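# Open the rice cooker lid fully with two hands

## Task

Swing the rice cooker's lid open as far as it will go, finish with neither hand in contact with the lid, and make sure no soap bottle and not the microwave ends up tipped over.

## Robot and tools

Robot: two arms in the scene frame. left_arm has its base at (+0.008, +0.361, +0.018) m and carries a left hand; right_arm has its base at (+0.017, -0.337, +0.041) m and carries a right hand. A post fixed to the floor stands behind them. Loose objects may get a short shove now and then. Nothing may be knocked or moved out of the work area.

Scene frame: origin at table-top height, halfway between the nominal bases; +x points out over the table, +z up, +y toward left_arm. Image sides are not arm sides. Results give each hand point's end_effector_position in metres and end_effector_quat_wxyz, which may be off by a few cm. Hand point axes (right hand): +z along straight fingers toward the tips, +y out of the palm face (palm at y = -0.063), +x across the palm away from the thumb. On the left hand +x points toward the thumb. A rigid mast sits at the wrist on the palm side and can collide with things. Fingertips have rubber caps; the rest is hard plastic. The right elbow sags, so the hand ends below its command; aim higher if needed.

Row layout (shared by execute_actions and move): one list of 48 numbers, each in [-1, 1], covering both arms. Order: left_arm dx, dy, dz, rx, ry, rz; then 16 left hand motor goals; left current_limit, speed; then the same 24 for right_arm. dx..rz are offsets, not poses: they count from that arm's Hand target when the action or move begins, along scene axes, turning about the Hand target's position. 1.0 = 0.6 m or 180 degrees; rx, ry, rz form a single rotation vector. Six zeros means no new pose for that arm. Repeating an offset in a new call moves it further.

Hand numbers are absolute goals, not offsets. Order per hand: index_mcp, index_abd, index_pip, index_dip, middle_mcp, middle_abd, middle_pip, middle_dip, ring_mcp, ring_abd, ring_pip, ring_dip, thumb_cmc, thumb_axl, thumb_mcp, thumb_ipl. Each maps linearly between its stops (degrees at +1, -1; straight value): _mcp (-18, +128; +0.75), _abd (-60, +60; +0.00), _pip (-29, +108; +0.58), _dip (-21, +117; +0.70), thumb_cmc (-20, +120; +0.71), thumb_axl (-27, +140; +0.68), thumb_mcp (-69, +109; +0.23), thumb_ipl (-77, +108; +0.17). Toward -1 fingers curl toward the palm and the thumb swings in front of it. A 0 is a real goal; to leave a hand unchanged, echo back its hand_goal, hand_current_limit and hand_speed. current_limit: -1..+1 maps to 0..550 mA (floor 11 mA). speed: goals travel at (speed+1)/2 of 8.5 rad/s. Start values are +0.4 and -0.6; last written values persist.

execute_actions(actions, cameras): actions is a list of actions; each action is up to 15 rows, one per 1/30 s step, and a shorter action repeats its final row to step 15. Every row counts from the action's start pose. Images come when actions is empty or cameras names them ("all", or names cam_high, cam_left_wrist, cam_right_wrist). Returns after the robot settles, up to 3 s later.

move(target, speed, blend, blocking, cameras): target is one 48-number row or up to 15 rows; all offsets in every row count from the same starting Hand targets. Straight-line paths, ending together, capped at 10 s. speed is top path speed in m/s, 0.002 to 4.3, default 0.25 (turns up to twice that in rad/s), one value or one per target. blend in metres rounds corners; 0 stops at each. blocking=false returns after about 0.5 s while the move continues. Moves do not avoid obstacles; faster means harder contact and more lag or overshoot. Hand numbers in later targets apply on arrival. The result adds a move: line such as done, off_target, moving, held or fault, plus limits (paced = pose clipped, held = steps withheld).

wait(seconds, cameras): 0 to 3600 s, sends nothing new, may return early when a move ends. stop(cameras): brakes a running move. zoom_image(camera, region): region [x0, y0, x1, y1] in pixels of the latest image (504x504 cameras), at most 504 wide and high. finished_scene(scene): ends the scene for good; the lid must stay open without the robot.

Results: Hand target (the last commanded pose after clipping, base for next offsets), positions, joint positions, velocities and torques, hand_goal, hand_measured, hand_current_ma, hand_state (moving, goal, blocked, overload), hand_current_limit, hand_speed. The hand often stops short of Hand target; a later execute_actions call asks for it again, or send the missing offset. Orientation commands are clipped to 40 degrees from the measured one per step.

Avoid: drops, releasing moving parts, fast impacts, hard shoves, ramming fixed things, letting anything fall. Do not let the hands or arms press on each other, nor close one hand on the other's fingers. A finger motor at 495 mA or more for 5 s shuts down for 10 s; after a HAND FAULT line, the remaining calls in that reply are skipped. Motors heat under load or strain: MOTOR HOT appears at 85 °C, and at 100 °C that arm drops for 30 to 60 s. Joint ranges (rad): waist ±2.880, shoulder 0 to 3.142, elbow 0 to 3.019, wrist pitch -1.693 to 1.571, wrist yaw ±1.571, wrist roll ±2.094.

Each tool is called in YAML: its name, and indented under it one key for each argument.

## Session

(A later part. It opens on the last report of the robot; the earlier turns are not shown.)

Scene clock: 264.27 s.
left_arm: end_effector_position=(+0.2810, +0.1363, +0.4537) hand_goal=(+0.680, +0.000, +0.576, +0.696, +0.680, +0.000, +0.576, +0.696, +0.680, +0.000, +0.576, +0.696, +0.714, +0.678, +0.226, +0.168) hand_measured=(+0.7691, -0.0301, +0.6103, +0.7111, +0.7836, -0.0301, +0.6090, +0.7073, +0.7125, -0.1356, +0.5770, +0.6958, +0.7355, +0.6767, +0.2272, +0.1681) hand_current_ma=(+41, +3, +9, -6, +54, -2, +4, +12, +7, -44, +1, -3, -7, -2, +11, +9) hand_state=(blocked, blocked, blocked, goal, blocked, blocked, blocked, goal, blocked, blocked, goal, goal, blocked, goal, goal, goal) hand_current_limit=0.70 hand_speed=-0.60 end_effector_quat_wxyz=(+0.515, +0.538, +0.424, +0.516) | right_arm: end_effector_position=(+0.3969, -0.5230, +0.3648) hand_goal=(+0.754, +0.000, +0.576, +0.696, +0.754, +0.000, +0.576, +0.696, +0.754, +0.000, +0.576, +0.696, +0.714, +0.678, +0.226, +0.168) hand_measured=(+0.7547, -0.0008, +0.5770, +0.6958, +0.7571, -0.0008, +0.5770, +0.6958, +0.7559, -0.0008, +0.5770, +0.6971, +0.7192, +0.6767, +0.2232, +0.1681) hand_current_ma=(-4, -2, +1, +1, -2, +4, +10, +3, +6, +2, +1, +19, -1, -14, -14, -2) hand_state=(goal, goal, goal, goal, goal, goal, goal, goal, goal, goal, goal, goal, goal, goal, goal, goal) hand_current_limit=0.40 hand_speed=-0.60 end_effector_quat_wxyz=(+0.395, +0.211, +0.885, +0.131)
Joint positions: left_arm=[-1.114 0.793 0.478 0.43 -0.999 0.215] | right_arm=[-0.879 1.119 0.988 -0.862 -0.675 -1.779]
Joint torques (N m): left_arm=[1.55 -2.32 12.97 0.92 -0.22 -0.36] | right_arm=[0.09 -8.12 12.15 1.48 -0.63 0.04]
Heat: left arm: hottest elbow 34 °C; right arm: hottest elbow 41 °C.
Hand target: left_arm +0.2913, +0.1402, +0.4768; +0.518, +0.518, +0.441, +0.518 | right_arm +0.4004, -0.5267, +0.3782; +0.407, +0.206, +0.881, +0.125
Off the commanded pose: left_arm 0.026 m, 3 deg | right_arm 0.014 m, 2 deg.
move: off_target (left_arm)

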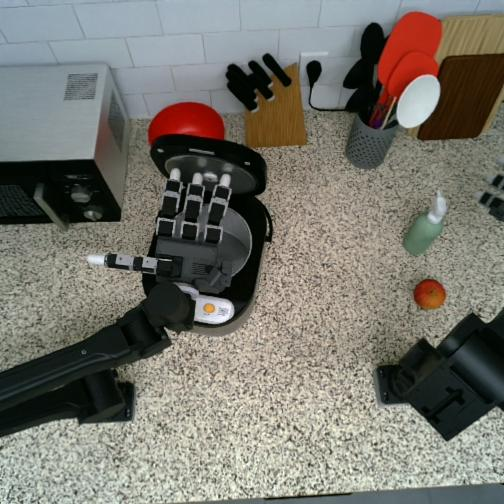

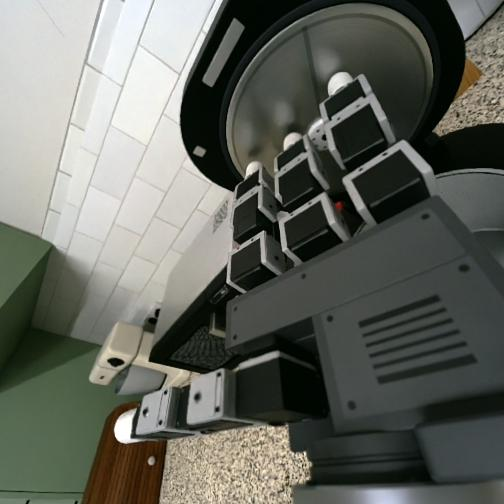

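move:
  target:
    - [0.07,0,0.0,0,0,0,0.68,0,0.576,0.696,0.68,0,0.576,0.696,0.68,0,0.576,0.696,0.714,0.678,0.226,0.168,0.7,-0.6,0,0,0,0,0,0,0.754,0,0.576,0.696,0.754,0,0.576,0.696,0.754,0,0.576,0.696,0.714,0.678,0.226,0.168,0.4,-0.6]
  speed: 0.05
  cameras: ["cam_high","cam_right_wrist"]

zoom_image:
  camera: "cam_high"
  region: [110, 110, 300, 300]

Scene clock: 271.13 s.
left_arm: end_effector_position=(+0.3219, +0.1339, +0.4527) hand_goal=(+0.680, +0.000, +0.576, +0.696, +0.680, +0.000, +0.576, +0.696, +0.680, +0.000, +0.576, +0.696, +0.714, +0.678, +0.226, +0.168) hand_measured=(+0.7691, -0.0301, +0.6103, +0.7111, +0.7836, -0.0286, +0.6090, +0.7073, +0.6642, -0.1825, +0.5526, +0.6843, +0.7355, +0.6777, +0.2272, +0.1691) hand_current_ma=(+36, -2, +3, -4, +54, -7, +7, +11, -7, -66, -1, -16, +8, -6, +3, +6) hand_state=(blocked, blocked, blocked, goal, blocked, blocked, blocked, goal, goal, blocked, blocked, goal, blocked, goal, goal, goal) hand_current_limit=0.70 hand_speed=-0.60 end_effector_quat_wxyz=(+0.513, +0.542, +0.424, +0.514) | right_arm: end_effector_position=(+0.3969, -0.5230, +0.3648) hand_goal=(+0.754, +0.000, +0.576, +0.696, +0.754, +0.000, +0.576, +0.696, +0.754, +0.000, +0.576, +0.696, +0.714, +0.678, +0.226, +0.168) hand_measured=(+0.7571, +0.0007, +0.5770, +0.6958, +0.7559, +0.0007, +0.5770, +0.6958, +0.7559, -0.0008, +0.5770, +0.6971, +0.7205, +0.6777, +0.2232, +0.1681) hand_current_ma=(+9, -16, +13, +8, -6, +5, -8, -16, -2, +8, -7, +13, -5, -1, -16, +4) hand_state=(goal, goal, goal, goal, goal, goal, goal, goal, goal, goal, goal, goal, goal, goal, goal, goal) hand_current_limit=0.40 hand_speed=-0.60 end_effector_quat_wxyz=(+0.395, +0.211, +0.885, +0.131)
Joint positions: left_arm=[-0.978 0.869 0.52 0.43 -0.861 0.185] | right_arm=[-0.879 1.119 0.988 -0.862 -0.675 -1.779]
Joint torques (N m): left_arm=[1.67 -3.37 12.86 1.52 -0.35 -0.37] | right_arm=[0.03 -8.12 12.15 1.48 -0.63 0.04]
Heat: left arm: hottest elbow 35 °C; right arm: hottest elbow 41 °C.
Hand target: left_arm +0.3333, +0.1402, +0.4767; +0.518, +0.518, +0.441, +0.518 | right_arm +0.4004, -0.5267, +0.3782; +0.407, +0.206, +0.881, +0.125
Off the commanded pose: left_arm 0.027 m, 4 deg | right_arm 0.014 m, 2 deg.
move: off_target (left_arm)

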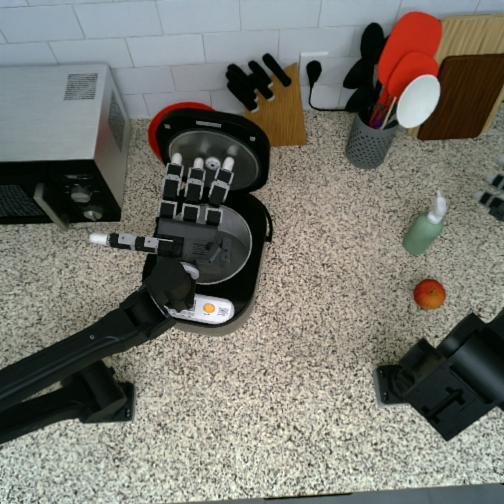

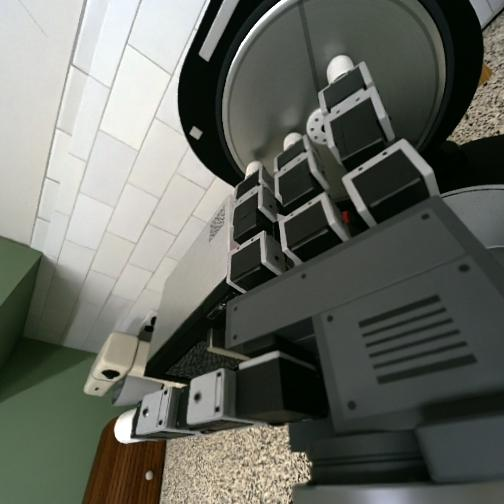

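Scaled by 2.653 from the camera's image (finer frame: 720x720).

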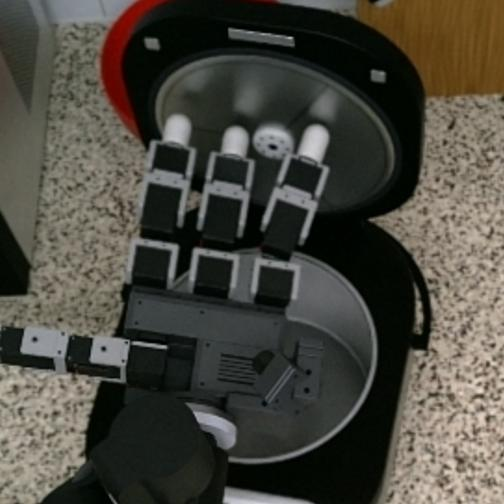

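move:
  target:
    - [0.06,0,0.0,0,0,0,0.68,0,0.576,0.696,0.68,0,0.576,0.696,0.68,-0.1,0.576,0.696,0.714,0.678,0.226,0.168,0.7,-0.6,0,0,0,0,0,0,0.754,0,0.576,0.696,0.754,0,0.576,0.696,0.754,0,0.576,0.696,0.714,0.678,0.226,0.168,0.4,-0.6]
  speed: 0.05
  cameras: ["cam_high","cam_right_wrist"]

zoom_image:
  camera: "cam_high"
  region: [110, 90, 300, 280]

Scene clock: 294.23 s.
left_arm: end_effector_position=(+0.3541, +0.1332, +0.4495) hand_goal=(+0.680, +0.000, +0.576, +0.696, +0.680, +0.000, +0.576, +0.696, +0.680, -0.100, +0.576, +0.696, +0.714, +0.678, +0.226, +0.168) hand_measured=(+0.7679, -0.0301, +0.6103, +0.7098, +0.7776, -0.0301, +0.6078, +0.7073, +0.6377, -0.2440, +0.5333, +0.6767, +0.7355, +0.6767, +0.2262, +0.1681) hand_current_ma=(+25, -2, +6, -2, +53, -13, +9, +10, -27, -60, -11, -17, +13, -5, +7, +12) hand_state=(blocked, blocked, blocked, goal, blocked, blocked, blocked, goal, blocked, blocked, blocked, goal, blocked, goal, goal, goal) hand_current_limit=0.70 hand_speed=-0.60 end_effector_quat_wxyz=(+0.508, +0.549, +0.424, +0.511) | right_arm: end_effector_position=(+0.3969, -0.5230, +0.3648) hand_goal=(+0.754, +0.000, +0.576, +0.696, +0.754, +0.000, +0.576, +0.696, +0.754, +0.000, +0.576, +0.696, +0.714, +0.678, +0.226, +0.168) hand_measured=(+0.7559, +0.0007, +0.5770, +0.6958, +0.7571, +0.0007, +0.5770, +0.6958, +0.7547, -0.0008, +0.5770, +0.6958, +0.7192, +0.6777, +0.2252, +0.1681) hand_current_ma=(+0, +1, +1, +15, +2, +5, +2, -3, +16, +22, +5, +19, +0, -2, -9, -13) hand_state=(goal, goal, goal, goal, goal, goal, goal, goal, goal, goal, goal, goal, goal, goal, goal, goal) hand_current_limit=0.40 hand_speed=-0.60 end_effector_quat_wxyz=(+0.395, +0.211, +0.885, +0.131)
Joint positions: left_arm=[-0.885 0.933 0.555 0.43 -0.765 0.166] | right_arm=[-0.879 1.119 0.988 -0.862 -0.675 -1.779]
Joint torques (N m): left_arm=[2.26 -3.37 13.27 2.41 -0.24 -0.36] | right_arm=[0.09 -8.06 12.16 1.5 -0.63 0.04]
Heat: left arm: hottest elbow 36 °C; right arm: hottest elbow 41 °C.
Hand target: left_arm +0.3693, +0.1403, +0.4768; +0.518, +0.518, +0.441, +0.518 | right_arm +0.4004, -0.5267, +0.3782; +0.407, +0.206, +0.881, +0.125
Off the commanded pose: left_arm 0.032 m, 4 deg | right_arm 0.014 m, 2 deg.
move: off_target (left_arm)

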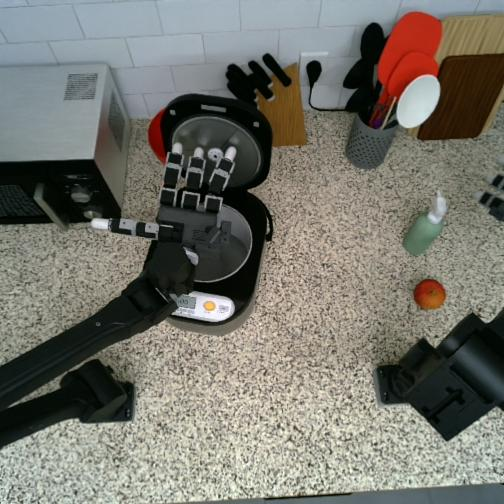

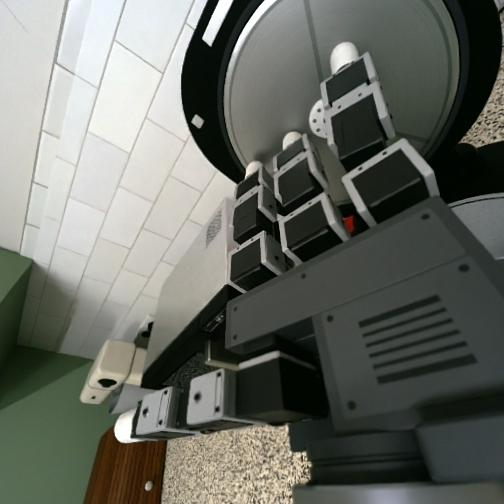

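Scaled by 2.653 from the camera's image (finer frame: 720x720).

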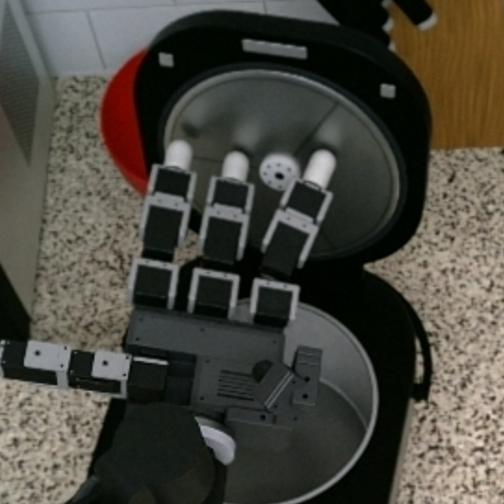

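move:
  target:
    - [0.06,0,-0.01,0,0,0,0.68,0,0.576,0.696,0.68,0,0.576,0.696,0.68,-0.15,0.576,0.696,0.714,0.678,0.226,0.168,0.7,-0.6,0,0,0,0,0,0,0.754,0,0.576,0.696,0.754,0,0.576,0.696,0.754,0,0.576,0.696,0.714,0.678,0.226,0.168,0.4,-0.6]
  speed: 0.05
  cameras: ["cam_high","cam_right_wrist"]

zoom_image:
  camera: "cam_high"
  region: [110, 80, 300, 270]

Scene clock: 299.97 s.
left_arm: end_effector_position=(+0.3902, +0.1318, +0.4435) hand_goal=(+0.680, +0.000, +0.576, +0.696, +0.680, +0.000, +0.576, +0.696, +0.680, -0.150, +0.576, +0.696, +0.714, +0.678, +0.226, +0.168) hand_measured=(+0.7679, -0.0301, +0.6103, +0.7098, +0.7667, -0.0946, +0.6078, +0.7073, +0.6582, -0.2455, +0.5346, +0.6767, +0.7355, +0.6777, +0.2262, +0.1681) hand_current_ma=(+38, -3, +8, +3, +33, -30, +9, +12, -7, -33, -13, -11, -1, -1, +4, +4) hand_state=(blocked, blocked, blocked, goal, blocked, blocked, blocked, goal, blocked, blocked, blocked, goal, blocked, goal, goal, goal) hand_current_limit=0.70 hand_speed=-0.60 end_effector_quat_wxyz=(+0.504, +0.552, +0.427, +0.509) | right_arm: end_effector_position=(+0.3969, -0.5230, +0.3648) hand_goal=(+0.754, +0.000, +0.576, +0.696, +0.754, +0.000, +0.576, +0.696, +0.754, +0.000, +0.576, +0.696, +0.714, +0.678, +0.226, +0.168) hand_measured=(+0.7559, +0.0007, +0.5770, +0.6958, +0.7559, +0.0007, +0.5770, +0.6945, +0.7547, -0.0008, +0.5770, +0.6958, +0.7192, +0.6777, +0.2232, +0.1681) hand_current_ma=(+8, -14, -9, +4, -10, -1, +5, -10, +6, +1, +3, +4, +15, -11, -22, -1) hand_state=(goal, goal, goal, goal, goal, goal, goal, goal, goal, goal, goal, goal, goal, goal, goal, goal) hand_current_limit=0.40 hand_speed=-0.60 end_effector_quat_wxyz=(+0.395, +0.211, +0.885, +0.131)
Joint positions: left_arm=[-0.799 1.022 0.597 0.458 -0.681 0.153] | right_arm=[-0.879 1.119 0.988 -0.862 -0.675 -1.779]
Joint torques (N m): left_arm=[2.08 -4.72 12.86 3.03 -0.25 -0.32] | right_arm=[0.09 -8.12 12.16 1.47 -0.63 0.04]
Heat: left arm: hottest elbow 37 °C; right arm: hottest elbow 41 °C.
Hand target: left_arm +0.4052, +0.1403, +0.4708; +0.518, +0.518, +0.441, +0.518 | right_arm +0.4004, -0.5267, +0.3782; +0.407, +0.206, +0.881, +0.125
Off the commanded pose: left_arm 0.032 m, 5 deg | right_arm 0.014 m, 2 deg.
move: off_target (left_arm)

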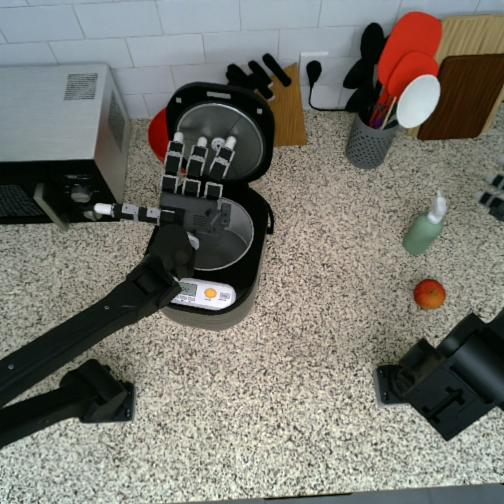

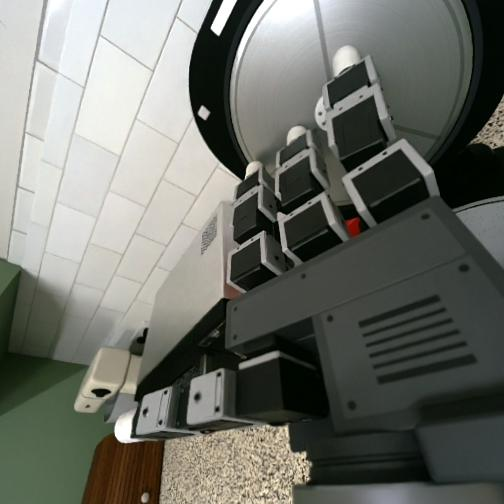

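Scaled by 2.653 from the camera's image (finer frame: 720x720).

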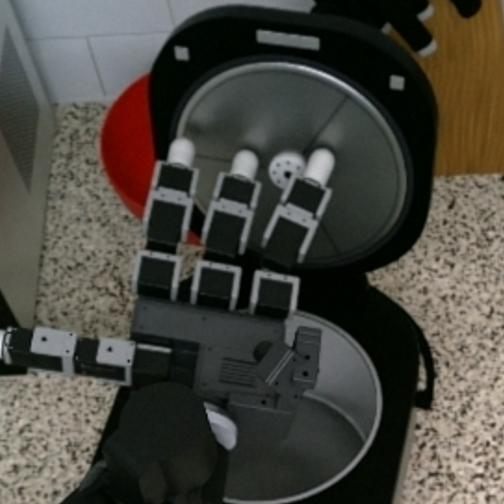

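move:
  target:
    - [-0.09,0,0,0,0,0,0.68,0,0.576,0.696,0.68,0,0.576,0.696,0.68,-0.15,0.576,0.696,0.714,0.678,0.226,0.168,0.7,-0.6,0,0,0,0,0,0,0.754,0,0.576,0.696,0.754,0,0.576,0.696,0.754,0,0.576,0.696,0.714,0.678,0.226,0.168,0.4,-0.6]
  speed: 0.06
  cameras: ["cam_high","cam_right_wrist"]

zoom_image:
  camera: "cam_high"
  region: [110, 80, 300, 270]

Scene clock: 308.37 s.
left_arm: end_effector_position=(+0.3479, +0.1387, +0.4764) hand_goal=(+0.680, +0.000, +0.576, +0.696, +0.680, +0.000, +0.576, +0.696, +0.680, -0.150, +0.576, +0.696, +0.714, +0.678, +0.226, +0.168) hand_measured=(+0.7679, -0.0272, +0.6103, +0.7098, +0.7667, -0.0272, +0.6078, +0.7073, +0.7896, -0.2762, +0.6565, +0.7417, +0.7355, +0.6767, +0.2272, +0.1681) hand_current_ma=(+34, -4, +3, -5, +39, -6, +5, +3, +63, -39, +41, +5, +9, -3, +2, +10) hand_state=(blocked, blocked, blocked, goal, blocked, blocked, blocked, goal, blocked, blocked, blocked, blocked, blocked, goal, goal, goal) hand_current_limit=0.70 hand_speed=-0.60 end_effector_quat_wxyz=(+0.530, +0.514, +0.439, +0.512) | right_arm: end_effector_position=(+0.3969, -0.5230, +0.3648) hand_goal=(+0.754, +0.000, +0.576, +0.696, +0.754, +0.000, +0.576, +0.696, +0.754, +0.000, +0.576, +0.696, +0.714, +0.678, +0.226, +0.168) hand_measured=(+0.7559, -0.0008, +0.5770, +0.6958, +0.7571, -0.0008, +0.5770, +0.6958, +0.7559, +0.0007, +0.5757, +0.6971, +0.7192, +0.6767, +0.2232, +0.1681) hand_current_ma=(+9, -10, +3, +17, -7, +5, +5, +2, -3, +7, +12, +5, -4, -10, -13, -1) hand_state=(goal, goal, goal, goal, goal, goal, goal, goal, goal, goal, goal, goal, goal, goal, goal, goal) hand_current_limit=0.40 hand_speed=-0.60 end_effector_quat_wxyz=(+0.395, +0.211, +0.885, +0.131)
Joint positions: left_arm=[-0.904 0.926 0.592 0.458 -0.81 0.153] | right_arm=[-0.879 1.119 0.988 -0.862 -0.675 -1.779]
Joint torques (N m): left_arm=[0.09 -5.13 8.46 1.52 -0.21 -0.13] | right_arm=[0.09 -8.12 12.15 1.48 -0.63 0.04]
Heat: left arm: hottest elbow 36 °C; right arm: hottest elbow 41 °C.
Hand target: left_arm +0.3512, +0.1402, +0.4708; +0.518, +0.518, +0.441, +0.518 | right_arm +0.4004, -0.5267, +0.3782; +0.407, +0.206, +0.881, +0.125
Off the commanded pose: left_arm 0.007 m, 2 deg | right_arm 0.014 m, 2 deg.
move: done

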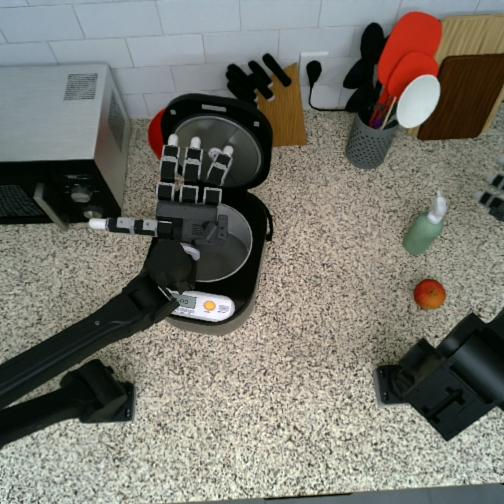

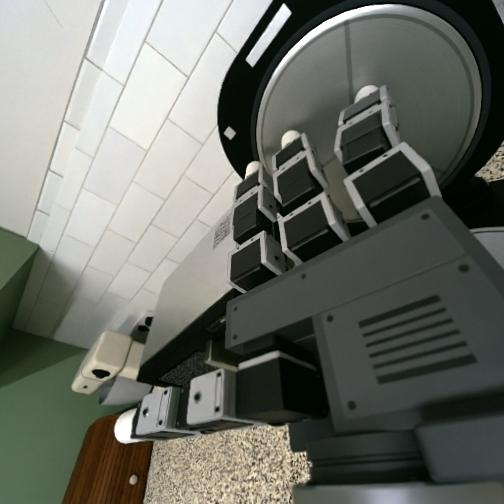

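Scaled by 2.653 from the camera's image (finer frame: 720x720).

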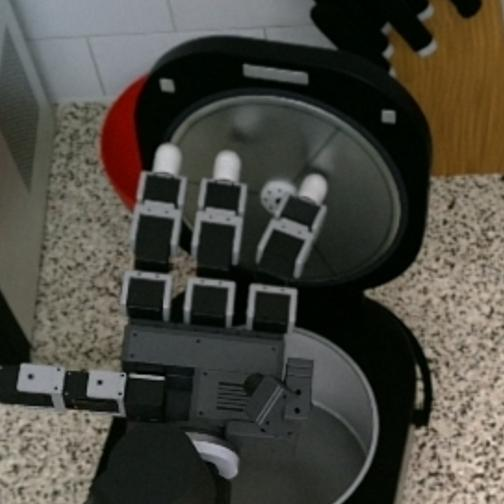

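move:
  target:
    - [-0.05,0,0.0,0,0,0,0.74,0,0.576,0.696,0.74,0,0.576,0.696,0.74,-0.15,0.576,0.696,0.714,0.678,0.226,0.168,0.7,-0.6,0,0,0,0,0,0,0.754,0,0.576,0.696,0.754,0,0.576,0.696,0.754,0,0.576,0.696,0.714,0.678,0.226,0.168,0.4,-0.6]
  speed: 0.05
  cameras: ["cam_high","cam_right_wrist"]

zoom_image:
  camera: "cam_high"
  region: [110, 80, 300, 270]

Scene clock: 317.50 s.
left_arm: end_effector_position=(+0.3237, +0.1430, +0.4763) hand_goal=(+0.740, +0.000, +0.576, +0.696, +0.740, +0.000, +0.576, +0.696, +0.740, -0.150, +0.576, +0.696, +0.714, +0.678, +0.226, +0.168) hand_measured=(+0.7764, -0.0242, +0.6103, +0.7098, +0.7788, -0.0242, +0.6078, +0.7073, +0.8005, -0.1737, +0.6090, +0.7136, +0.7355, +0.6767, +0.2272, +0.1700) hand_current_ma=(+2, +1, +6, -6, +6, -3, +4, +18, +26, -11, +14, +3, +2, -7, +6, +6) hand_state=(blocked, blocked, blocked, goal, blocked, blocked, blocked, goal, blocked, blocked, blocked, goal, blocked, goal, goal, goal) hand_current_limit=0.70 hand_speed=-0.60 end_effector_quat_wxyz=(+0.530, +0.504, +0.450, +0.513) | right_arm: end_effector_position=(+0.3969, -0.5230, +0.3648) hand_goal=(+0.754, +0.000, +0.576, +0.696, +0.754, +0.000, +0.576, +0.696, +0.754, +0.000, +0.576, +0.696, +0.714, +0.678, +0.226, +0.168) hand_measured=(+0.7571, +0.0007, +0.5770, +0.6958, +0.7559, -0.0008, +0.5770, +0.6958, +0.7559, +0.0007, +0.5770, +0.6958, +0.7205, +0.6767, +0.2252, +0.1681) hand_current_ma=(-3, -4, +0, +20, +7, -1, -1, -3, +4, +3, +1, +17, +15, +0, -16, +7) hand_state=(goal, goal, goal, goal, goal, goal, goal, goal, goal, goal, goal, goal, goal, goal, goal, goal) hand_current_limit=0.40 hand_speed=-0.60 end_effector_quat_wxyz=(+0.395, +0.211, +0.885, +0.131)
Joint positions: left_arm=[-0.978 0.882 0.566 0.458 -0.905 0.153] | right_arm=[-0.879 1.119 0.988 -0.862 -0.675 -1.779]
Joint torques (N m): left_arm=[-1.2 -5.89 7.88 0.88 -0.14 0.05] | right_arm=[0.15 -8.12 12.16 1.47 -0.63 0.04]
Heat: left arm: hottest elbow 36 °C; right arm: hottest elbow 41 °C.
Hand target: left_arm +0.3213, +0.1402, +0.4708; +0.518, +0.518, +0.441, +0.518 | right_arm +0.4004, -0.5267, +0.3782; +0.407, +0.206, +0.881, +0.125
Off the commanded pose: left_arm 0.007 m, 2 deg | right_arm 0.014 m, 2 deg.
move: done

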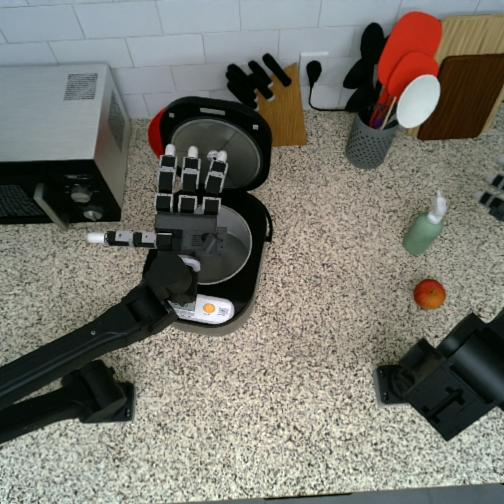

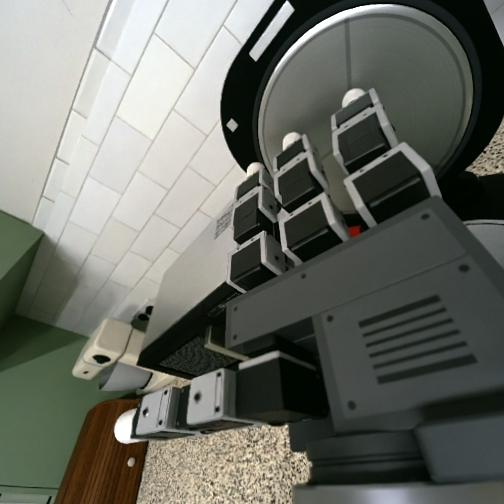

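Scaled by 2.653 from the camera's image (finer frame: 720x720).

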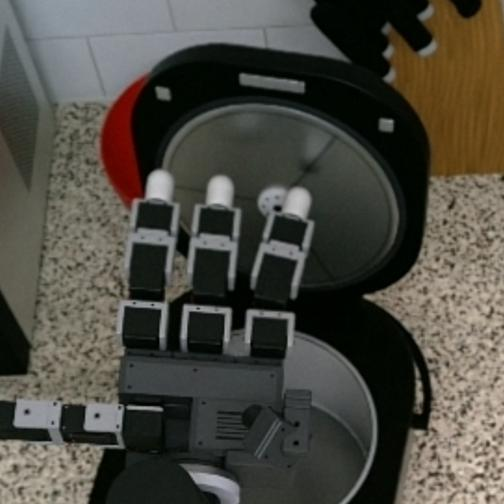

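move:
  target:
    - [-0.1,0,0.03,0,0,0,0.74,0,0.576,0.696,0.74,0,0.576,0.696,0.74,0,0.576,0.696,0.714,0.678,0.226,0.168,0.4,-0.6,0,0,0,0,0,0,0.754,0,0.576,0.696,0.754,0,0.576,0.696,0.754,0,0.576,0.696,0.714,0.678,0.226,0.168,0.4,-0.6]
  speed: 0.08
  cameras: ["cam_high","cam_right_wrist"]

zoom_image:
  camera: "cam_high"
  region: [110, 80, 300, 270]

Scene clock: 325.47 s.
left_arm: end_effector_position=(+0.2634, +0.1434, +0.4936) hand_goal=(+0.740, +0.000, +0.576, +0.696, +0.740, +0.000, +0.576, +0.696, +0.740, +0.000, +0.576, +0.696, +0.714, +0.678, +0.226, +0.168) hand_measured=(+0.7764, -0.0242, +0.6103, +0.7098, +0.7788, -0.0228, +0.6078, +0.7073, +0.8005, -0.0198, +0.6090, +0.7136, +0.7355, +0.6777, +0.2272, +0.1710) hand_current_ma=(+6, +2, +9, +1, +9, -10, +2, +10, +27, -4, +9, -4, +1, -10, +6, +9) hand_state=(blocked, blocked, blocked, goal, blocked, blocked, blocked, goal, blocked, blocked, blocked, goal, blocked, goal, goal, goal) hand_current_limit=0.40 hand_speed=-0.60 end_effector_quat_wxyz=(+0.529, +0.504, +0.452, +0.512) | right_arm: end_effector_position=(+0.3969, -0.5230, +0.3648) hand_goal=(+0.754, +0.000, +0.576, +0.696, +0.754, +0.000, +0.576, +0.696, +0.754, +0.000, +0.576, +0.696, +0.714, +0.678, +0.226, +0.168) hand_measured=(+0.7559, -0.0008, +0.5770, +0.6971, +0.7571, +0.0007, +0.5757, +0.6958, +0.7547, -0.0008, +0.5770, +0.6971, +0.7192, +0.6777, +0.2242, +0.1672) hand_current_ma=(-7, -17, +1, +15, -12, +5, +13, +0, -16, +5, -9, +25, +11, -8, -16, -2) hand_state=(goal, goal, goal, goal, goal, goal, goal, goal, goal, goal, goal, goal, goal, goal, goal, goal) hand_current_limit=0.40 hand_speed=-0.60 end_effector_quat_wxyz=(+0.395, +0.211, +0.885, +0.131)
Joint positions: left_arm=[-1.189 0.764 0.554 0.401 -1.115 0.211] | right_arm=[-0.879 1.119 0.988 -0.862 -0.675 -1.779]
Joint torques (N m): left_arm=[-1.26 -4.07 8.01 0.73 -0.08 0.05] | right_arm=[0.09 -8.12 12.16 1.48 -0.63 0.04]
Heat: left arm: hottest elbow 36 °C; right arm: hottest elbow 41 °C.
Hand target: left_arm +0.2612, +0.1402, +0.4889; +0.519, +0.518, +0.441, +0.518 | right_arm +0.4004, -0.5267, +0.3782; +0.407, +0.206, +0.881, +0.125
Off the commanded pose: left_arm 0.006 m, 2 deg | right_arm 0.014 m, 2 deg.
move: done

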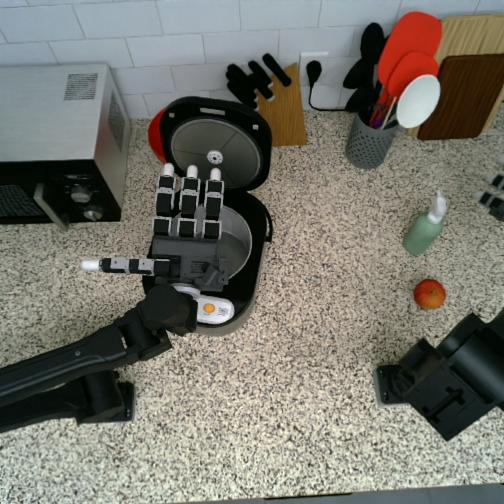

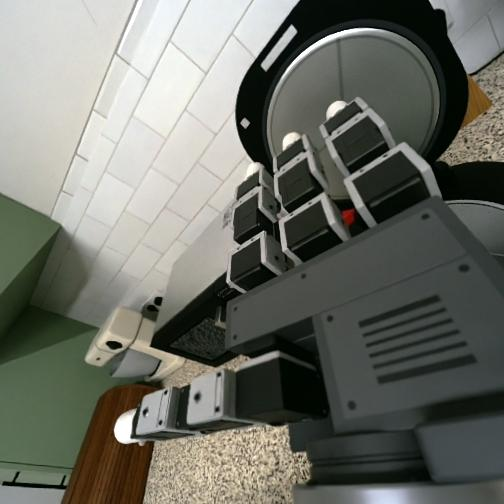

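Scaled by 2.653 from the camera's image (finer frame: 720x720).

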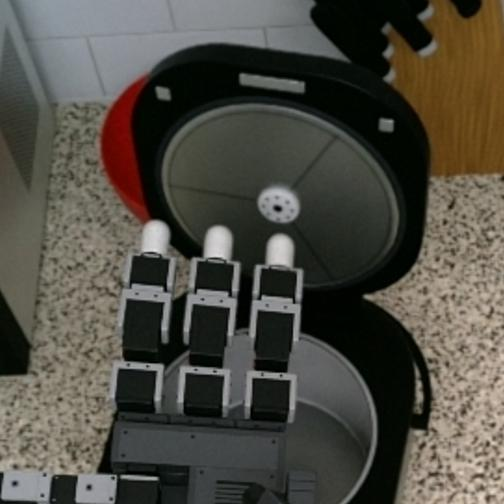

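finished_scene:

The scene is finished: the task was done.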